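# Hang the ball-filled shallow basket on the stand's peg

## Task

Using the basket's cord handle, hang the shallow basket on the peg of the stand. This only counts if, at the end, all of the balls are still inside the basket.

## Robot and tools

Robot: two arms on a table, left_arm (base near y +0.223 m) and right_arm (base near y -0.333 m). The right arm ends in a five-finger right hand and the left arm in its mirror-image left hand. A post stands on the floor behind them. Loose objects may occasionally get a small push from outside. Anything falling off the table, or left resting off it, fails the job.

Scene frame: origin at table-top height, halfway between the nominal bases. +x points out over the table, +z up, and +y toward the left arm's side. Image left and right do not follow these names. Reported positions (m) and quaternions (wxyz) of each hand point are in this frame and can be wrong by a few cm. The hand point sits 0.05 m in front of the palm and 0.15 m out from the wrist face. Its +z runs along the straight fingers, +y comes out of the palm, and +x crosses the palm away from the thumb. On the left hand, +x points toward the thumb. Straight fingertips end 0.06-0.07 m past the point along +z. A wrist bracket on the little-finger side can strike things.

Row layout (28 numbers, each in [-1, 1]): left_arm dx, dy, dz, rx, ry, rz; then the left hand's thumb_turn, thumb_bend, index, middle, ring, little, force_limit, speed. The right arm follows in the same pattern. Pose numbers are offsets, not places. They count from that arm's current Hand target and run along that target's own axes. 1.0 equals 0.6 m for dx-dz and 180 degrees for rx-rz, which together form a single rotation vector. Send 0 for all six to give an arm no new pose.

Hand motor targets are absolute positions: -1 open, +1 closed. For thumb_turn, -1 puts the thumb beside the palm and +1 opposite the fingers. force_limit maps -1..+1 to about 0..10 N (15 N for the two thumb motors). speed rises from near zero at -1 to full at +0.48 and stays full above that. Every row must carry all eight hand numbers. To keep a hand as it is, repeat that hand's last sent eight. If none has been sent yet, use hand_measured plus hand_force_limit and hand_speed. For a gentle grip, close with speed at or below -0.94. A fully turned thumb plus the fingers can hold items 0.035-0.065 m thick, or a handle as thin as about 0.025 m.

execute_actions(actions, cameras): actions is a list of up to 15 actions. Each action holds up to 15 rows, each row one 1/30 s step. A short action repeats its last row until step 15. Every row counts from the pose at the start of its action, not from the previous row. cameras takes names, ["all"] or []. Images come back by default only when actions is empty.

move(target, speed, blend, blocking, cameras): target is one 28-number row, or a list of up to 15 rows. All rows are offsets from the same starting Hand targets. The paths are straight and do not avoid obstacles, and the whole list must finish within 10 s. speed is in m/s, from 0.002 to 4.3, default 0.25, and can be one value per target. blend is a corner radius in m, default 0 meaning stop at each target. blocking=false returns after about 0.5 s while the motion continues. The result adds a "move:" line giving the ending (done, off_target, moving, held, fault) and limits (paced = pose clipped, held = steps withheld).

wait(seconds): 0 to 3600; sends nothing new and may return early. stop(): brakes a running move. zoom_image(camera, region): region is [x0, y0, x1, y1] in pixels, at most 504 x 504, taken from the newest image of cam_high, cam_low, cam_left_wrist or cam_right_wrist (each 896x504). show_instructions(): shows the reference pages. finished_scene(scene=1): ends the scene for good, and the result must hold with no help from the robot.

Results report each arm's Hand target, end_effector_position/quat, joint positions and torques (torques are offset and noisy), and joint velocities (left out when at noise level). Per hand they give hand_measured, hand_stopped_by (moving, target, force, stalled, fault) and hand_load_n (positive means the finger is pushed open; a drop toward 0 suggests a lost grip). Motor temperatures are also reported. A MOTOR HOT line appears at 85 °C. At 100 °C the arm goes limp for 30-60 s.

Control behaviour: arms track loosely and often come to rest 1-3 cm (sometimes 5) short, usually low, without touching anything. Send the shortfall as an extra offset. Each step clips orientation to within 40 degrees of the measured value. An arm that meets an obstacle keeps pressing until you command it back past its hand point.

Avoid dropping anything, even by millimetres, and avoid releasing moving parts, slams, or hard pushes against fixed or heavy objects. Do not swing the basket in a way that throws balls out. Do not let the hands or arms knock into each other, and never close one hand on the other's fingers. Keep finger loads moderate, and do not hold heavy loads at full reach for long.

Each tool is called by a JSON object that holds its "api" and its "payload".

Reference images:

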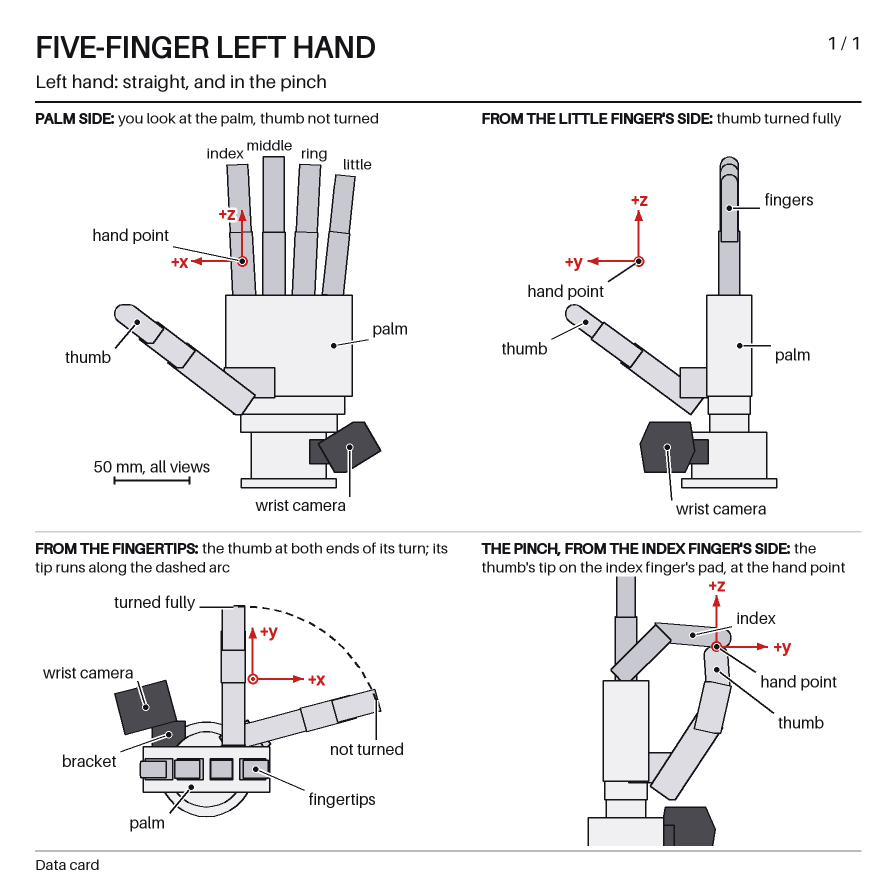

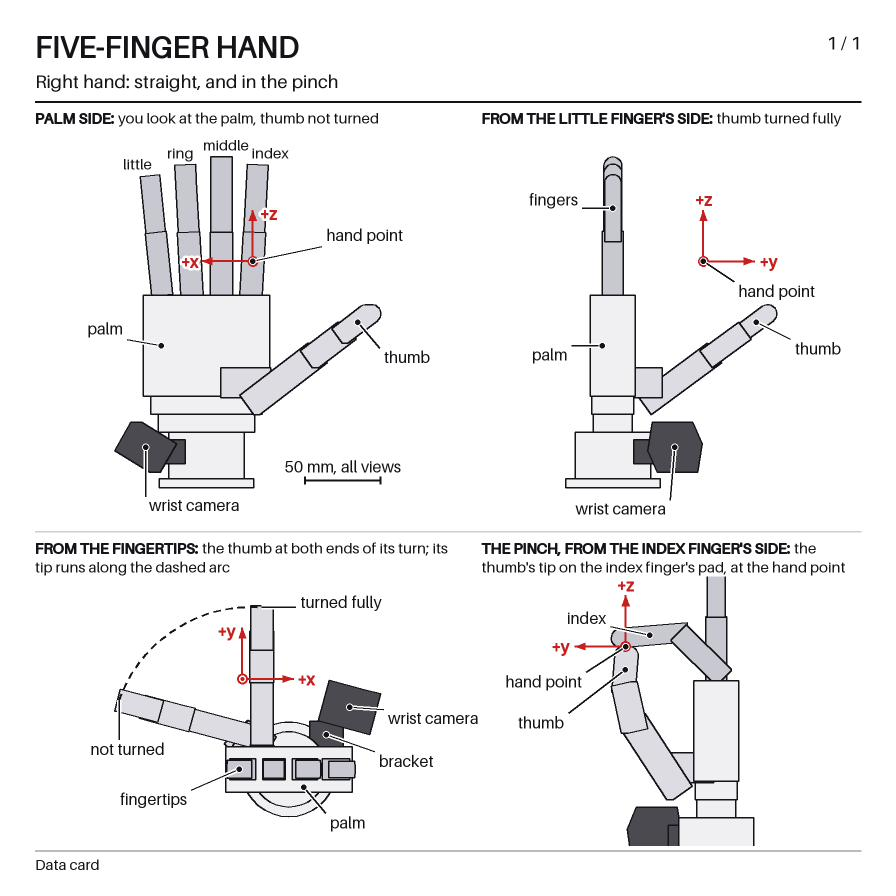

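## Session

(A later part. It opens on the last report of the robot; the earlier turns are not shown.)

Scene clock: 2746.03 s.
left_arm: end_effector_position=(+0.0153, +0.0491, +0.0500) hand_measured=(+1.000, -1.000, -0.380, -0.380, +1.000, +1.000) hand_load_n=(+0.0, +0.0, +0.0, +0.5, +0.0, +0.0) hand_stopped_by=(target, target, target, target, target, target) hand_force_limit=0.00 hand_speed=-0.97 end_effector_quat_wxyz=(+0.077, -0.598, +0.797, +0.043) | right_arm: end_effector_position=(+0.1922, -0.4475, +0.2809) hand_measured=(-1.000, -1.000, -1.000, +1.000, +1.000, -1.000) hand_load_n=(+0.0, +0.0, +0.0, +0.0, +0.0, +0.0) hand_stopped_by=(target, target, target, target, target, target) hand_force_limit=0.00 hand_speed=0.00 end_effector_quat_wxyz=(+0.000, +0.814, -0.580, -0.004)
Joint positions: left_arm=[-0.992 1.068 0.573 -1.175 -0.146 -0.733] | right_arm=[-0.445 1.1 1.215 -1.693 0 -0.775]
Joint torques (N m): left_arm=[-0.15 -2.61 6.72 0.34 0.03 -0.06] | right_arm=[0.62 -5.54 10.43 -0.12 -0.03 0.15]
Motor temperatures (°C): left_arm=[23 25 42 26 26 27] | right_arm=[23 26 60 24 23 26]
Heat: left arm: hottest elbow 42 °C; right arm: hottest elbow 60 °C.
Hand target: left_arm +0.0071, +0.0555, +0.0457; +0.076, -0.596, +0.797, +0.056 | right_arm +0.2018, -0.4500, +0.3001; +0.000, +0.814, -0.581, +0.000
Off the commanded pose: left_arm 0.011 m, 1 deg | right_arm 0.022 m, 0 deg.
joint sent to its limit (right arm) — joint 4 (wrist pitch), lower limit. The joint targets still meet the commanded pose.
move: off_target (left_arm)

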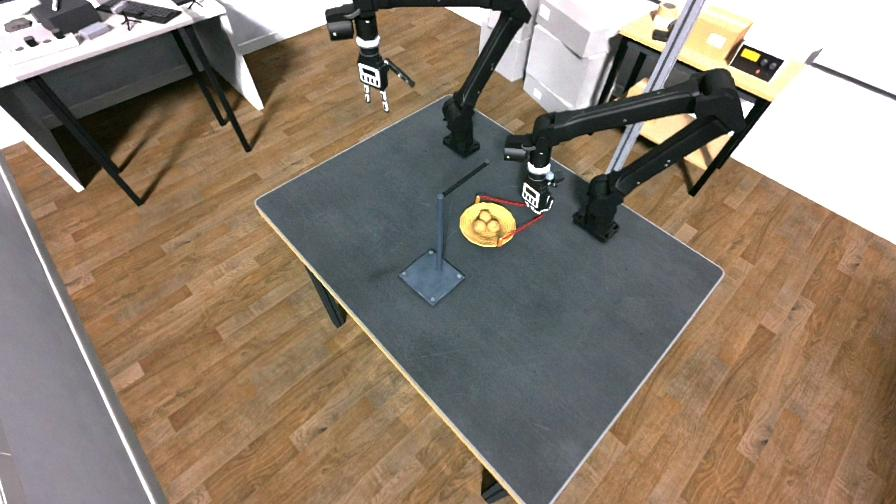

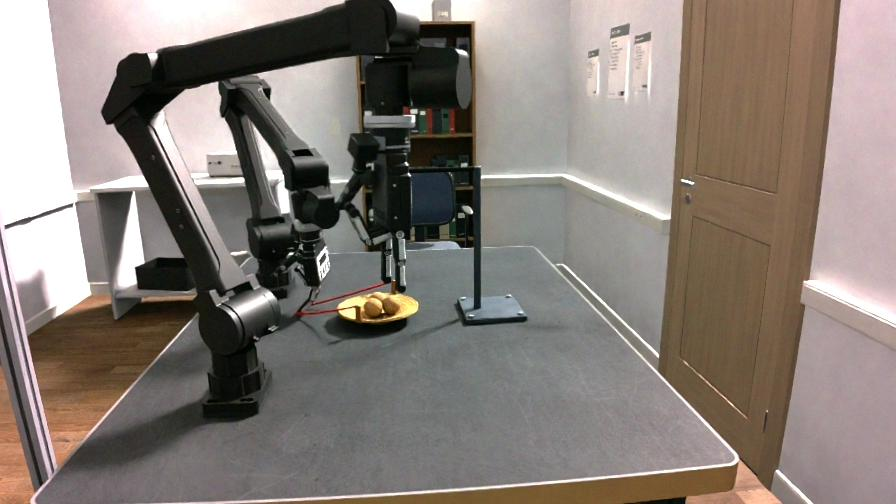

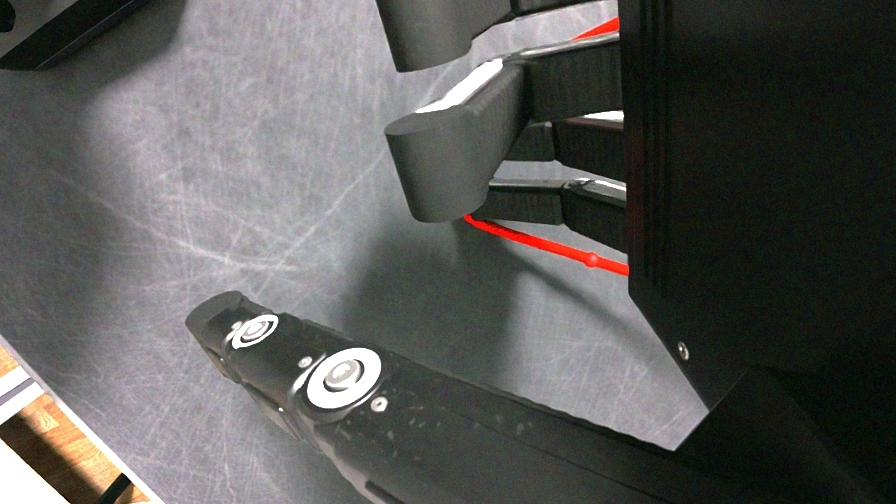

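{"api": "move", "payload": {"target": [[0.0,0.0,0.0,0,0,0,1,-1,-0.22,-0.22,1,1,0,-0.97,0,0,0,0,0,0,-1,-1,-1,1,1,-1,0,0]], "speed": 0.02, "cameras": ["cam_high","cam_low","cam_left_wrist"]}}

{"api": "zoom_image", "payload": {"camera": "cam_low", "region": [280, 230, 420, 330]}}

Scene clock: 2754.30 s.
left_arm: end_effector_position=(+0.0153, +0.0491, +0.0500) hand_measured=(+1.000, -1.000, -0.220, -0.220, +1.000, +1.000) hand_load_n=(+0.0, +0.0, +0.0, +0.0, +0.0, +0.0) hand_stopped_by=(target, target, target, target, target, target) hand_force_limit=0.00 hand_speed=-0.97 end_effector_quat_wxyz=(+0.077, -0.598, +0.797, +0.043) | right_arm: end_effector_position=(+0.1922, -0.4475, +0.2809) hand_measured=(-1.000, -1.000, -1.000, +1.000, +1.000, -1.000) hand_load_n=(+0.0, -0.5, +0.0, +0.0, +0.0, +0.0) hand_stopped_by=(target, target, target, target, target, target) hand_force_limit=0.00 hand_speed=0.00 end_effector_quat_wxyz=(+0.000, +0.814, -0.580, -0.004)
Joint positions: left_arm=[-0.992 1.068 0.573 -1.175 -0.146 -0.733] | right_arm=[-0.445 1.1 1.215 -1.693 0 -0.775]
Joint torques (N m): left_arm=[-0.15 -2.61 6.72 0.34 0.03 -0.05] | right_arm=[0.26 -5.36 10.33 -0.01 -0.1 0.16]
Motor temperatures (°C): left_arm=[23 25 41 26 26 27] | right_arm=[23 26 60 24 23 26]
Heat: left arm: hottest elbow 41 °C; right arm: hottest elbow 60 °C.
Hand target: left_arm +0.0071, +0.0555, +0.0457; +0.076, -0.596, +0.797, +0.056 | right_arm +0.2018, -0.4500, +0.3001; +0.000, +0.814, -0.581, +0.000
Off the commanded pose: left_arm 0.011 m, 1 deg | right_arm 0.022 m, 0 deg.
joint sent to its limit (right arm) — joint 4 (wrist pitch), lower limit. The joint targets still meet the commanded pose.
move: done

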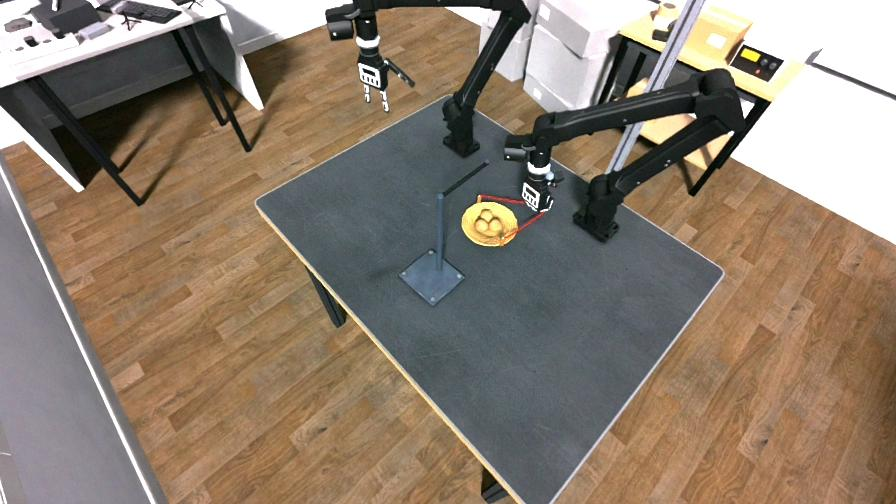

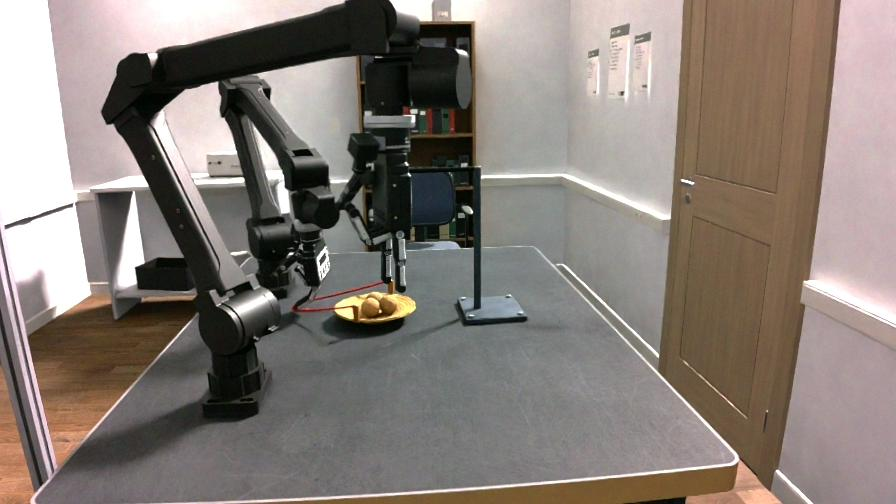

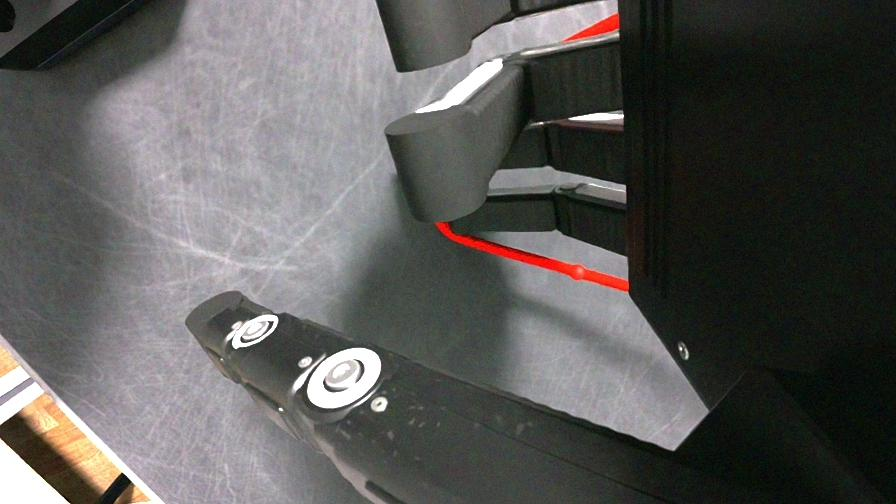

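Scaled by 3.600 from the camera's image (finer frame: 1280x720).

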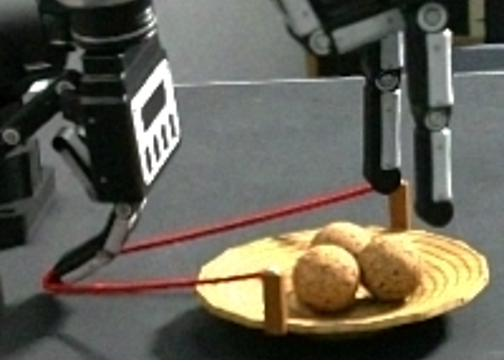

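{"api": "move", "payload": {"target": [[0.0,0.0,0.0,0,0,0,1,-1,0.05,0.05,1,1,0,-0.97,0,0,0,0,0,0,-1,-1,-1,1,1,-1,0,0]], "speed": 0.02, "cameras": ["cam_high","cam_low","cam_left_wrist"]}}

{"api": "zoom_image", "payload": {"camera": "cam_low", "region": [270, 220, 410, 330]}}

Scene clock: 2765.57 s.
left_arm: end_effector_position=(+0.0152, +0.0490, +0.0500) hand_measured=(+1.000, -1.000, +0.050, +0.050, +1.000, +1.000) hand_load_n=(+0.0, +0.0, +0.0, +0.0, +0.0, +0.0) hand_stopped_by=(target, target, target, target, target, target) hand_force_limit=0.00 hand_speed=-0.97 end_effector_quat_wxyz=(+0.077, -0.598, +0.797, +0.043) | right_arm: end_effector_position=(+0.1922, -0.4475, +0.2809) hand_measured=(-1.000, -1.000, -1.000, +1.000, +1.000, -1.000) hand_load_n=(+0.0, +0.0, +0.0, +0.0, +0.0, +0.0) hand_stopped_by=(target, target, target, target, target, target) hand_force_limit=0.00 hand_speed=0.00 end_effector_quat_wxyz=(+0.000, +0.814, -0.580, -0.004)
Joint positions: left_arm=[-0.992 1.068 0.573 -1.175 -0.146 -0.733] | right_arm=[-0.445 1.1 1.215 -1.693 0 -0.775]
Joint torques (N m): left_arm=[-0.21 -2.61 6.72 0.34 0.03 -0.06] | right_arm=[0.67 -5.48 10.36 0.06 -0.01 0.17]
Motor temperatures (°C): left_arm=[23 25 41 26 26 27] | right_arm=[23 26 60 24 23 26]
Heat: left arm: hottest elbow 41 °C; right arm: hottest elbow 60 °C.
Hand target: left_arm +0.0071, +0.0555, +0.0457; +0.076, -0.596, +0.797, +0.056 | right_arm +0.2018, -0.4500, +0.3001; +0.000, +0.814, -0.581, +0.000
Off the commanded pose: left_arm 0.011 m, 1 deg | right_arm 0.022 m, 0 deg.
joint sent to its limit (right arm) — joint 4 (wrist pitch), lower limit. The joint targets still meet the commanded pose.
move: done

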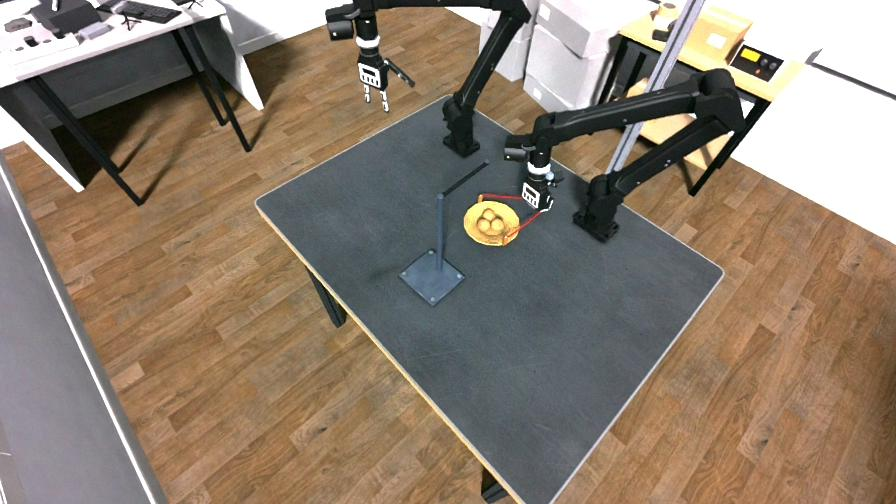

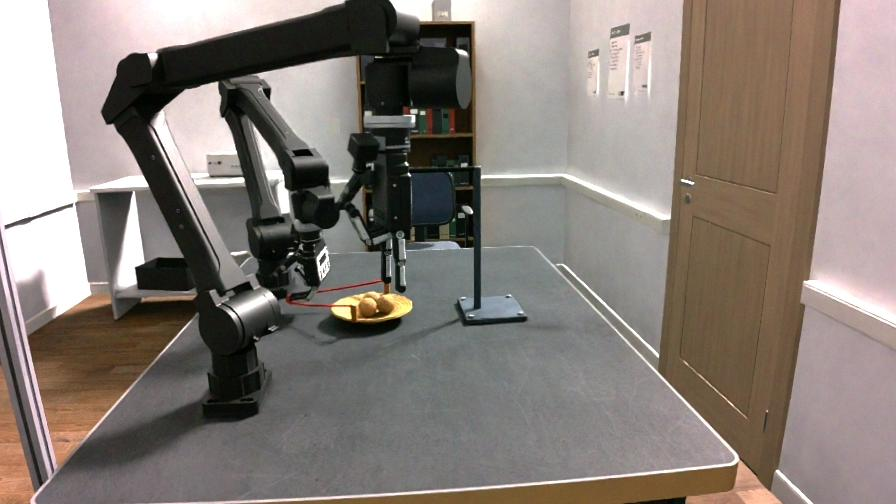

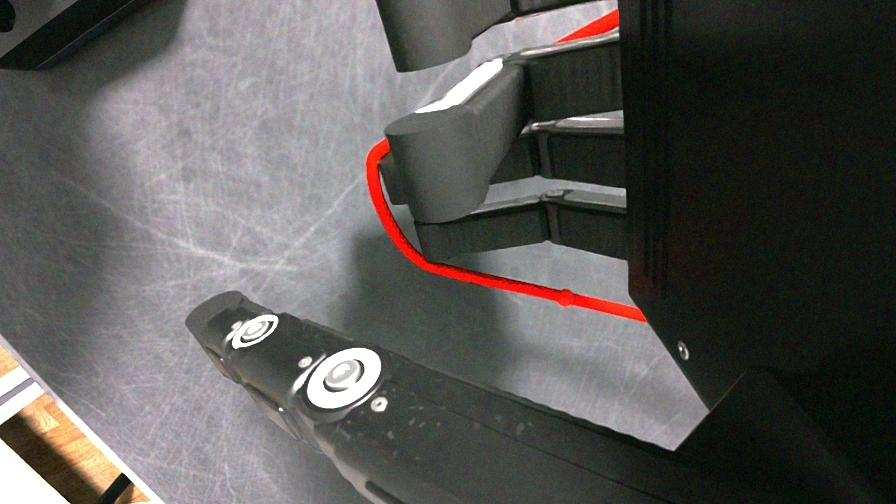

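Scaled by 3.600 from the camera's image (finer frame: 1280x720).

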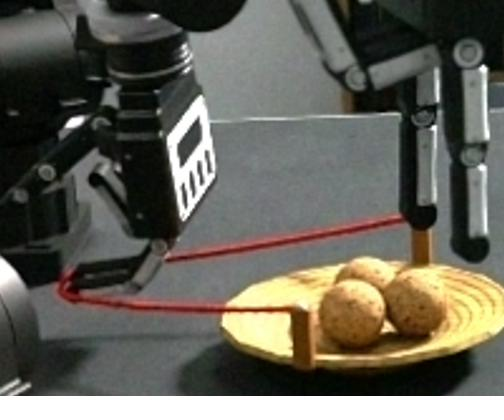

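{"api": "move", "payload": {"target": [[0.0,0.0,0.0,0,0,0,1,-1,0.3,0.3,1,1,0,-0.97,0,0,0,0,0,0,-1,-1,-1,1,1,-1,0,0]], "speed": 0.02, "cameras": ["cam_high","cam_low","cam_left_wrist"]}}

{"api": "zoom_image", "payload": {"camera": "cam_low", "region": [270, 220, 410, 330]}}

Scene clock: 2775.30 s.
left_arm: end_effector_position=(+0.0151, +0.0490, +0.0500) hand_measured=(+1.000, -1.000, +0.300, +0.300, +1.000, +1.000) hand_load_n=(+0.0, +0.0, +0.0, +0.0, +0.0, +0.0) hand_stopped_by=(target, target, target, target, target, target) hand_force_limit=0.00 hand_speed=-0.97 end_effector_quat_wxyz=(+0.077, -0.598, +0.797, +0.043) | right_arm: end_effector_position=(+0.1922, -0.4475, +0.2809) hand_measured=(-1.000, -1.000, -1.000, +1.000, +1.000, -1.000) hand_load_n=(+0.0, +0.0, +0.0, +0.0, +0.0, +0.0) hand_stopped_by=(target, target, target, target, target, target) hand_force_limit=0.00 hand_speed=0.00 end_effector_quat_wxyz=(+0.000, +0.814, -0.580, -0.004)
Joint positions: left_arm=[-0.992 1.068 0.573 -1.175 -0.146 -0.733] | right_arm=[-0.445 1.1 1.215 -1.693 0 -0.775]
Joint torques (N m): left_arm=[-0.15 -2.61 6.72 0.34 0.02 -0.05] | right_arm=[0.97 -4.72 10.3 0.03 0 0.15]
Motor temperatures (°C): left_arm=[23 25 41 26 26 27] | right_arm=[23 26 60 24 23 26]
Heat: left arm: hottest elbow 41 °C; right arm: hottest elbow 60 °C.
Hand target: left_arm +0.0071, +0.0555, +0.0457; +0.076, -0.596, +0.797, +0.056 | right_arm +0.2018, -0.4500, +0.3001; +0.000, +0.814, -0.581, +0.000
Off the commanded pose: left_arm 0.011 m, 1 deg | right_arm 0.022 m, 0 deg.
joint sent to its limit (right arm) — joint 4 (wrist pitch), lower limit. The joint targets still meet the commanded pose.
move: done

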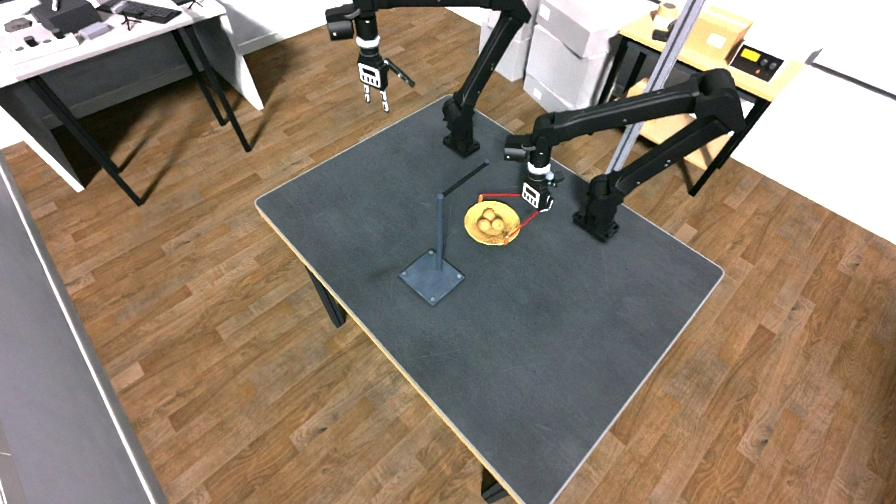

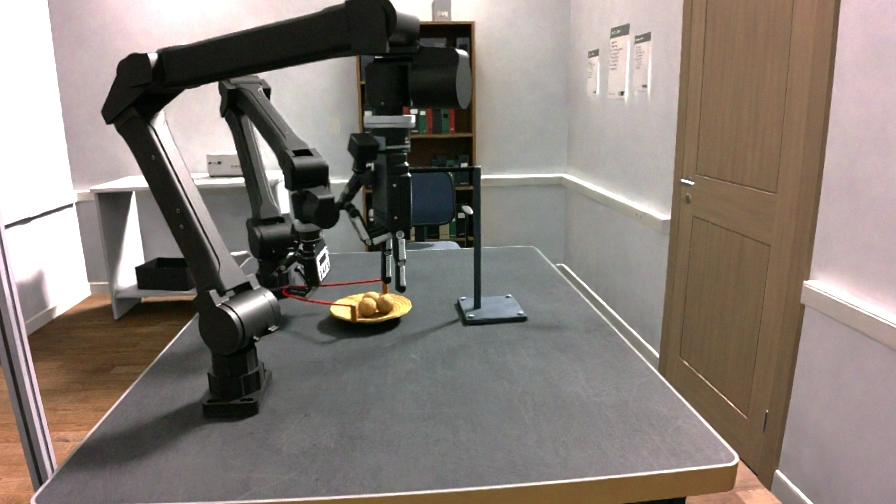

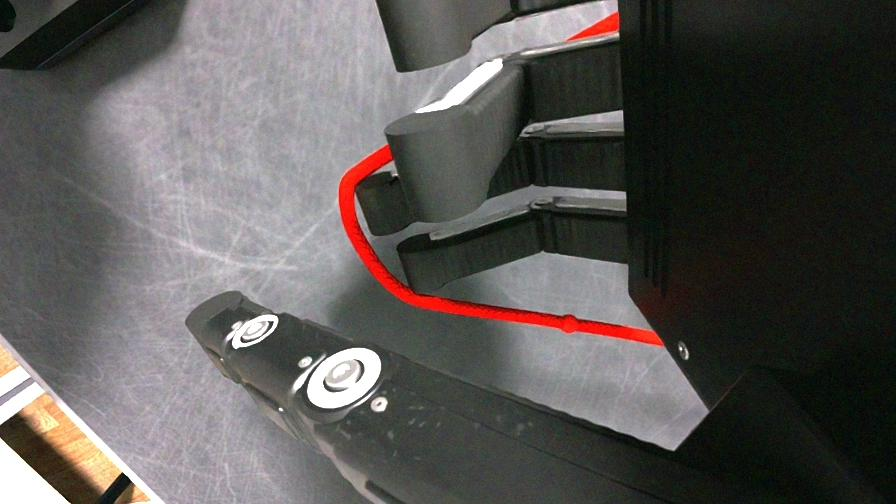

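Scaled by 3.600 from the camera's image (finer frame: 1280x720).

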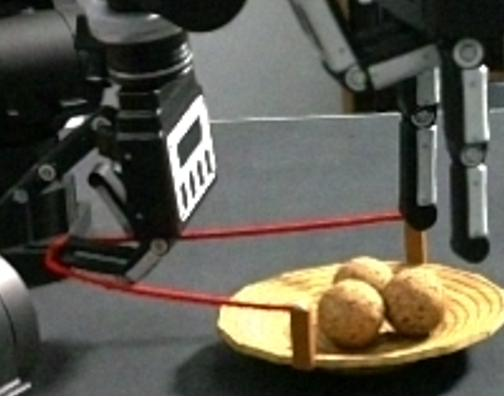

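{"api": "move", "payload": {"target": [[0.0,0.013,0.0,0,0,0,1,-1,0.5,0.5,1,1,0,-0.97,0,0,0,0,0,0,-1,-1,-1,1,1,-1,0,0]], "speed": 0.01, "cameras": ["cam_high","cam_low","cam_left_wrist"]}}

{"api": "zoom_image", "payload": {"camera": "cam_low", "region": [270, 220, 410, 330]}}

{"api": "zoom_image", "payload": {"camera": "cam_left_wrist", "region": [150, 0, 650, 400]}}

Scene clock: 2809.33 s.
left_arm: end_effector_position=(+0.0065, +0.0525, +0.0480) hand_measured=(+1.000, -1.000, +0.500, +0.500, +1.000, +1.000) hand_load_n=(+0.0, +0.0, +0.0, +0.0, +0.0, +0.0) hand_stopped_by=(target, target, target, target, target, target) hand_force_limit=0.00 hand_speed=-0.97 end_effector_quat_wxyz=(+0.077, -0.597, +0.797, +0.050) | right_arm: end_effector_position=(+0.1922, -0.4475, +0.2809) hand_measured=(-1.000, -1.000, -1.000, +1.000, +1.000, -1.000) hand_load_n=(+0.0, +0.0, +0.0, +0.0, +0.0, +0.0) hand_stopped_by=(target, target, target, target, target, target) hand_force_limit=0.00 hand_speed=0.00 end_effector_quat_wxyz=(+0.000, +0.814, -0.580, -0.004)
Joint positions: left_arm=[-1.016 1.061 0.56 -1.186 -0.142 -0.757] | right_arm=[-0.445 1.1 1.215 -1.693 0 -0.775]
Joint torques (N m): left_arm=[-0.15 -3.25 6.71 0.35 0.01 -0.06] | right_arm=[0.73 -5.83 10.5 0.06 0.01 0.18]
Motor temperatures (°C): left_arm=[23 25 41 26 26 27] | right_arm=[23 26 60 24 23 26]
Heat: left arm: hottest elbow 41 °C; right arm: hottest elbow 60 °C.
Hand target: left_arm -0.0004, +0.0578, +0.0457; +0.076, -0.596, +0.797, +0.056 | right_arm +0.2018, -0.4500, +0.3001; +0.000, +0.814, -0.581, +0.000
Off the commanded pose: left_arm 0.009 m, 1 deg | right_arm 0.022 m, 0 deg.
joint sent to its limit (right arm) — joint 4 (wrist pitch), lower limit. The joint targets still meet the commanded pose.
move: done

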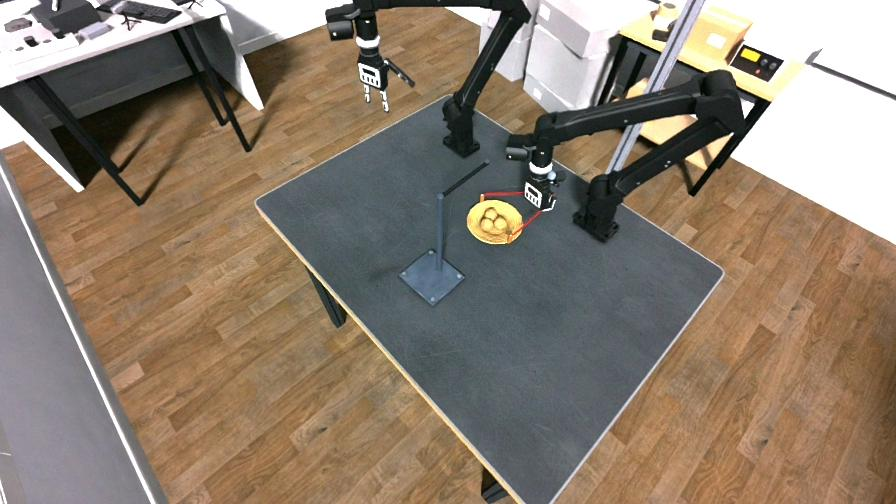

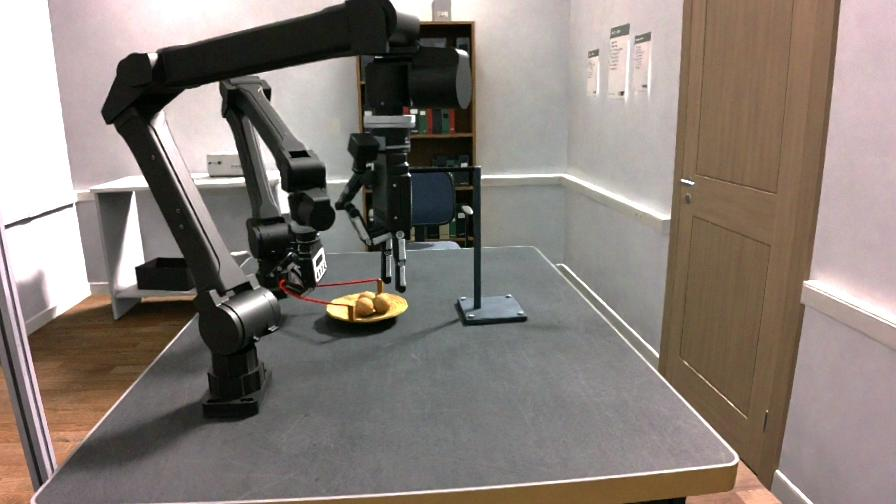

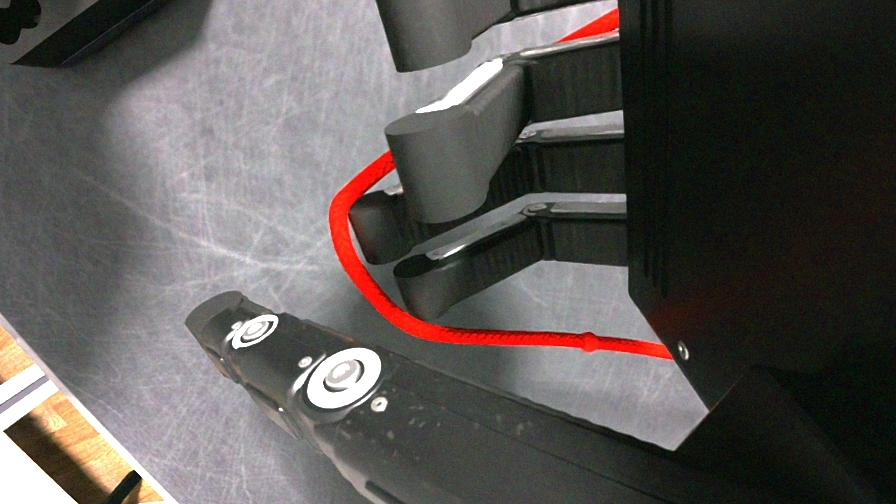

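Scaled by 3.600 from the camera's image (finer frame: 1280x720).

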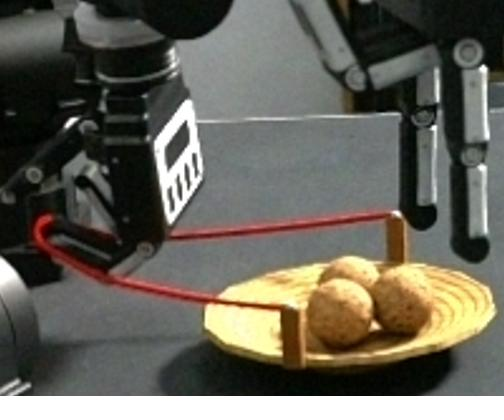

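Scaled by 1.008 from the camera's image (finer frame: 1280x720).

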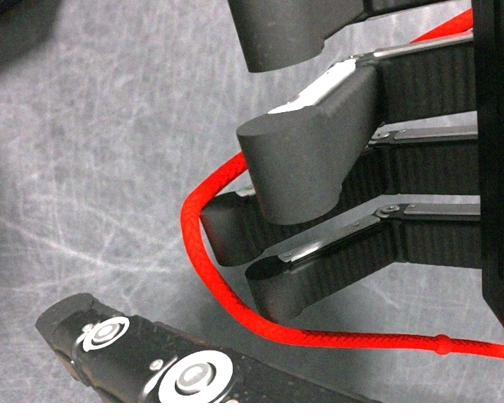

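{"api": "move", "payload": {"target": [[0.0,0.0,0.0,0,0,0,1,-0.4,0.5,0.5,1,1,-0.2,-0.94,0,0,0,0,0,0,-1,-1,-1,1,1,-1,0,0]], "speed": 0.01, "cameras": ["cam_low","cam_left_wrist"]}}

{"api": "zoom_image", "payload": {"camera": "cam_low", "region": [270, 220, 410, 330]}}

Scene clock: 2826.10 s.
left_arm: end_effector_position=(+0.0064, +0.0524, +0.0480) hand_measured=(+1.000, -0.572, +0.500, +0.500, +1.000, +1.000) hand_load_n=(+0.5, +0.0, +0.0, +0.0, +0.0, +0.0) hand_stopped_by=(target, moving, target, target, target, target) hand_force_limit=-0.20 hand_speed=-0.94 end_effector_quat_wxyz=(+0.077, -0.597, +0.797, +0.050) | right_arm: end_effector_position=(+0.1922, -0.4475, +0.2809) hand_measured=(-1.000, -1.000, -1.000, +1.000, +1.000, -1.000) hand_load_n=(+0.0, +0.0, +0.0, +0.0, +0.0, +0.0) hand_stopped_by=(target, target, target, target, target, target) hand_force_limit=0.00 hand_speed=0.00 end_effector_quat_wxyz=(+0.000, +0.814, -0.580, -0.004)
Joint positions: left_arm=[-1.016 1.061 0.56 -1.186 -0.142 -0.757] | right_arm=[-0.445 1.1 1.215 -1.693 0 -0.775]
Joint torques (N m): left_arm=[-0.15 -3.25 6.71 0.35 0.01 -0.06] | right_arm=[0.26 -5.83 10.67 -0.03 0.02 0.14]
Motor temperatures (°C): left_arm=[23 25 40 26 26 27] | right_arm=[23 26 60 24 23 26]
Heat: left arm: hottest elbow 40 °C; right arm: hottest elbow 60 °C.
Hand target: left_arm -0.0005, +0.0578, +0.0457; +0.076, -0.596, +0.797, +0.056 | right_arm +0.2018, -0.4500, +0.3001; +0.000, +0.814, -0.581, +0.000
Off the commanded pose: left_arm 0.009 m, 1 deg | right_arm 0.022 m, 0 deg.
joint sent to its limit (right arm) — joint 4 (wrist pitch), lower limit.
move: moving (left_arm; no rest 5 s after the move's start)

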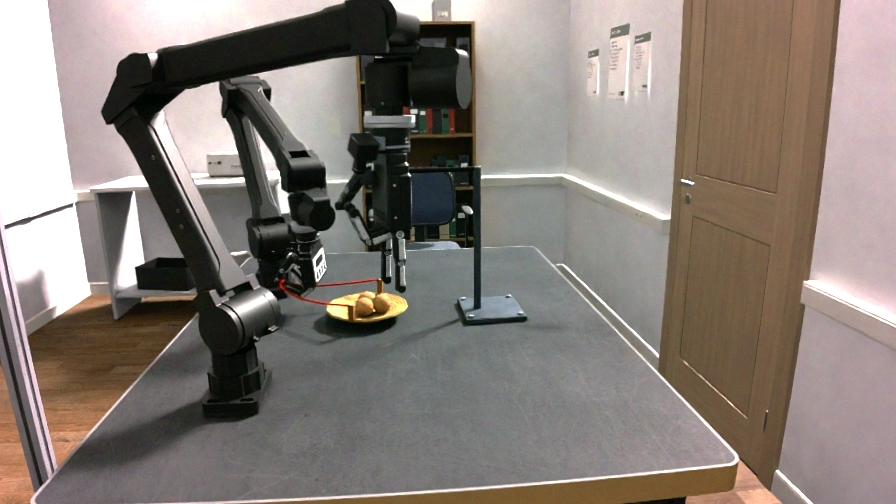

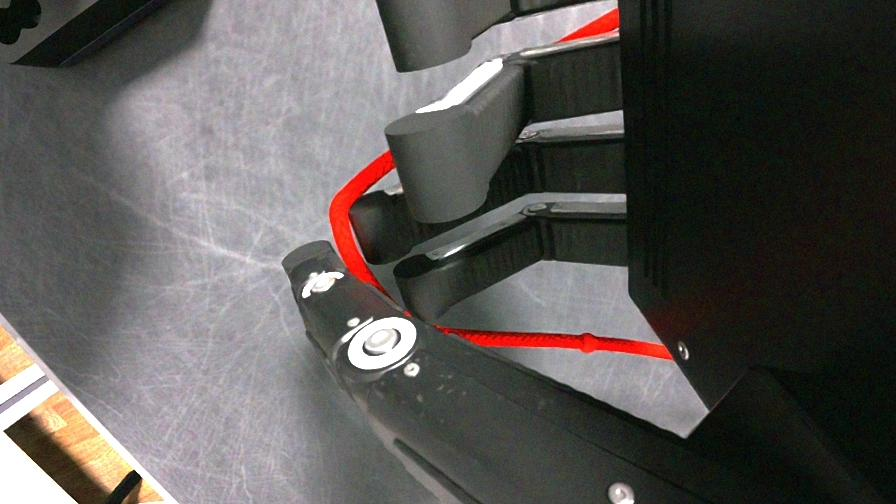

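Scaled by 3.600 from the camera's image (finer frame: 1280x720).

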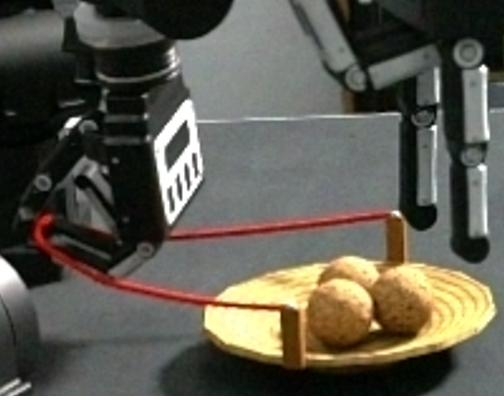

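{"api": "move", "payload": {"target": [[0.0,0.0,0.0,0,0,0,1,-0.15,0.5,0.5,1,1,-0.2,-0.93,0,0,0,0,0,0,-1,-1,-1,1,1,-1,0,0]], "speed": 0.01, "cameras": ["cam_low","cam_left_wrist"]}}

{"api": "zoom_image", "payload": {"camera": "cam_low", "region": [270, 220, 410, 330]}}

Scene clock: 2834.37 s.
left_arm: end_effector_position=(+0.0064, +0.0524, +0.0480) hand_measured=(+1.000, -0.500, +0.500, +0.500, +1.000, +1.000) hand_load_n=(+1.0, +5.5, +0.0, +1.5, +0.0, +0.0) hand_stopped_by=(target, force, target, target, target, target) hand_force_limit=-0.20 hand_speed=-0.93 end_effector_quat_wxyz=(+0.077, -0.597, +0.797, +0.050) | right_arm: end_effector_position=(+0.1922, -0.4475, +0.2809) hand_measured=(-1.000, -1.000, -1.000, +1.000, +1.000, -1.000) hand_load_n=(+0.0, +0.0, +0.0, +0.0, +0.0, +0.0) hand_stopped_by=(target, target, target, target, target, target) hand_force_limit=0.00 hand_speed=0.00 end_effector_quat_wxyz=(+0.000, +0.814, -0.580, -0.004)
Joint positions: left_arm=[-1.016 1.061 0.56 -1.186 -0.142 -0.757] | right_arm=[-0.445 1.1 1.215 -1.693 0 -0.775]
Joint torques (N m): left_arm=[-0.15 -3.25 6.71 0.36 0 -0.06] | right_arm=[0.56 -5.6 10.54 -0.06 0 0.06]
Motor temperatures (°C): left_arm=[23 25 40 26 26 27] | right_arm=[23 26 60 24 23 26]
Heat: left arm: hottest elbow 40 °C; right arm: hottest elbow 60 °C.
Hand target: left_arm -0.0005, +0.0578, +0.0457; +0.076, -0.596, +0.797, +0.056 | right_arm +0.2018, -0.4500, +0.3001; +0.000, +0.814, -0.581, +0.000
Off the commanded pose: left_arm 0.009 m, 1 deg | right_arm 0.022 m, 0 deg.
joint sent to its limit (right arm) — joint 4 (wrist pitch), lower limit. The joint targets still meet the commanded pose.
move: done

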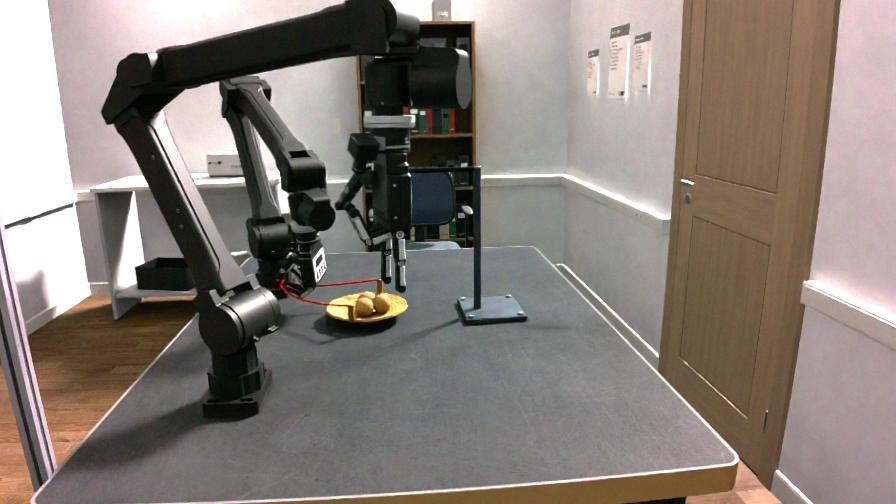

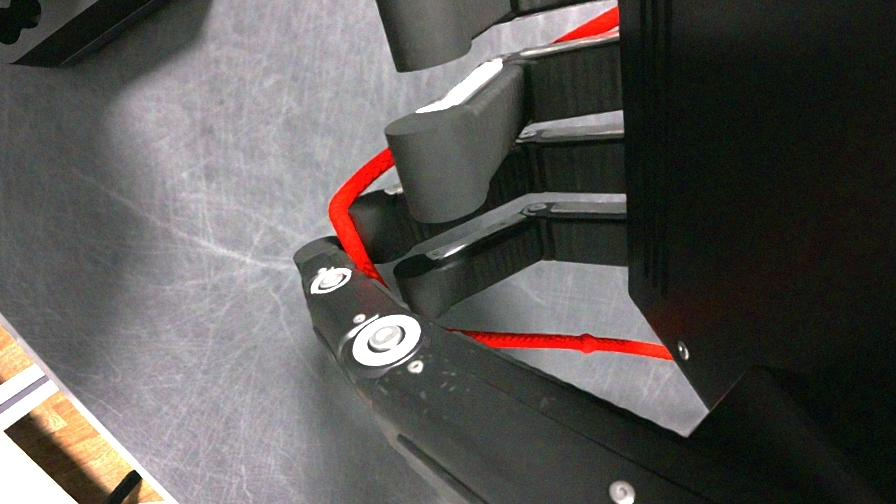

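Scaled by 3.600 from the camera's image (finer frame: 1280x720).

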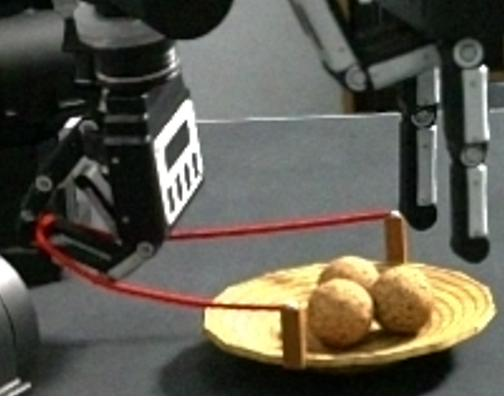

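{"api": "move", "payload": {"target": [[0.0,0.0,0.0,0,0,0,1,0.0,0.5,0.5,1,1,0.2,-0.93,0,0,0,0,0,0,-1,-1,-1,1,1,-1,0,0]], "speed": 0.01, "cameras": ["cam_high","cam_low","cam_left_wrist"]}}

{"api": "zoom_image", "payload": {"camera": "cam_high", "region": [460, 150, 590, 250]}}

Scene clock: 2915.67 s.
left_arm: end_effector_position=(+0.0064, +0.0524, +0.0480) hand_measured=(+1.000, -0.478, +0.500, +0.500, +1.000, +1.000) hand_load_n=(+1.0, +8.5, +0.0, +2.5, +0.0, +0.0) hand_stopped_by=(target, force, target, target, target, target) hand_force_limit=0.20 hand_speed=-0.93 end_effector_quat_wxyz=(+0.077, -0.597, +0.797, +0.050) | right_arm: end_effector_position=(+0.1922, -0.4475, +0.2809) hand_measured=(-1.000, -1.000, -1.000, +1.000, +1.000, -1.000) hand_load_n=(+0.0, +0.0, +0.0, +0.0, +0.0, +0.0) hand_stopped_by=(target, target, target, target, target, target) hand_force_limit=0.00 hand_speed=0.00 end_effector_quat_wxyz=(+0.000, +0.814, -0.580, -0.004)
Joint positions: left_arm=[-1.016 1.061 0.56 -1.186 -0.142 -0.757] | right_arm=[-0.445 1.1 1.215 -1.693 0 -0.775]
Joint torques (N m): left_arm=[-0.09 -3.25 6.71 0.35 0.01 -0.06] | right_arm=[0.73 -5.54 10.3 -0.03 -0.05 0.17]
Motor temperatures (°C): left_arm=[23 25 39 26 26 27] | right_arm=[23 26 61 24 23 26]
Heat: left arm: hottest elbow 39 °C; right arm: hottest elbow 61 °C.
Hand target: left_arm -0.0005, +0.0578, +0.0457; +0.076, -0.596, +0.797, +0.056 | right_arm +0.2018, -0.4500, +0.3001; +0.000, +0.814, -0.581, +0.000
Off the commanded pose: left_arm 0.009 m, 1 deg | right_arm 0.022 m, 0 deg.
joint sent to its limit (right arm) — joint 4 (wrist pitch), lower limit. The joint targets still meet the commanded pose.
move: done

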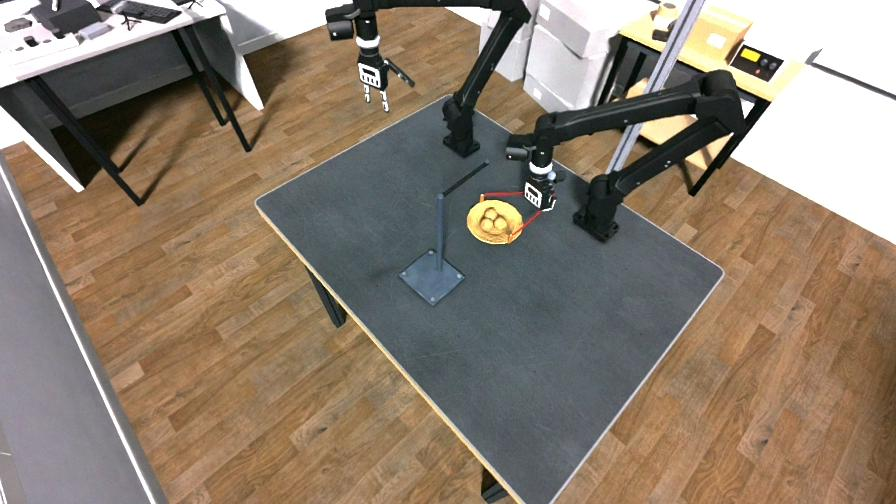

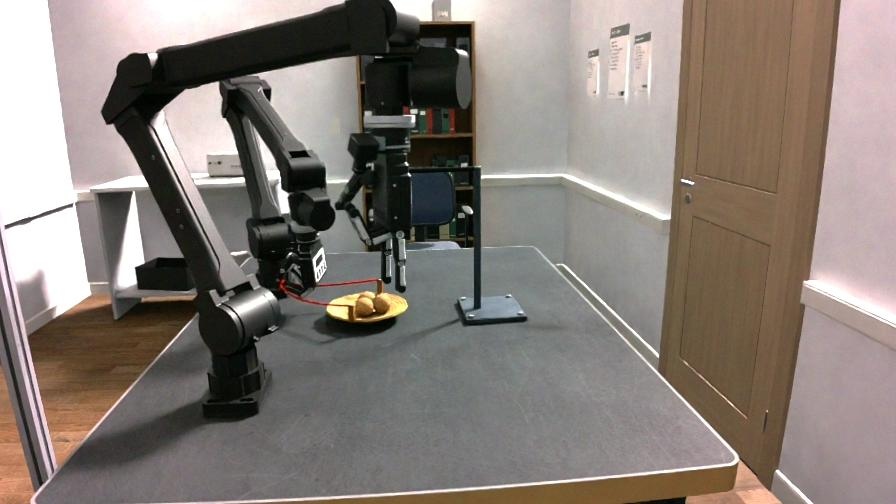

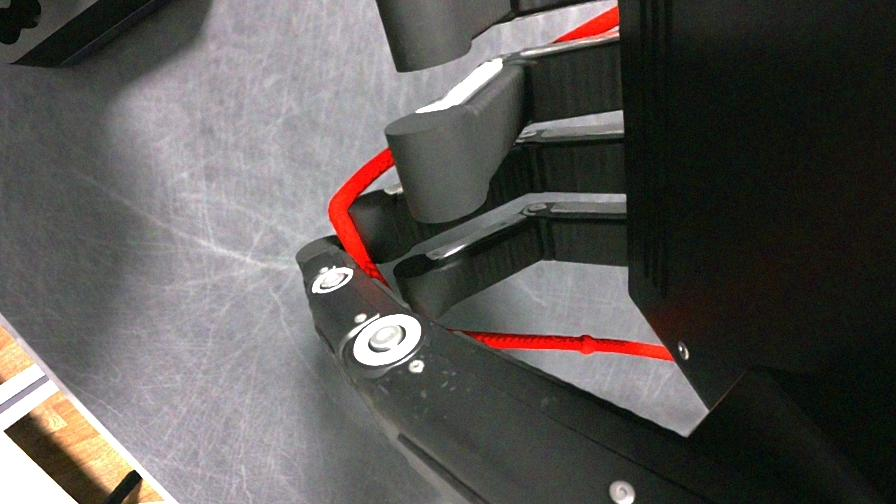

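Scaled by 3.877 from the camera's image (finer frame: 1280x720).

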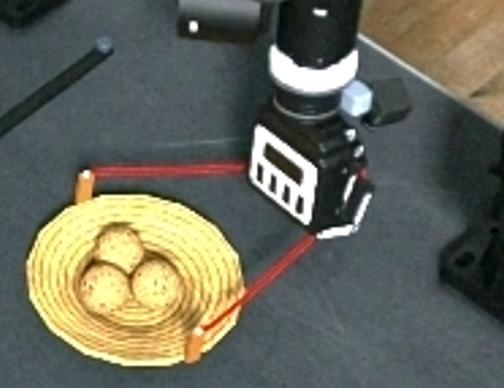

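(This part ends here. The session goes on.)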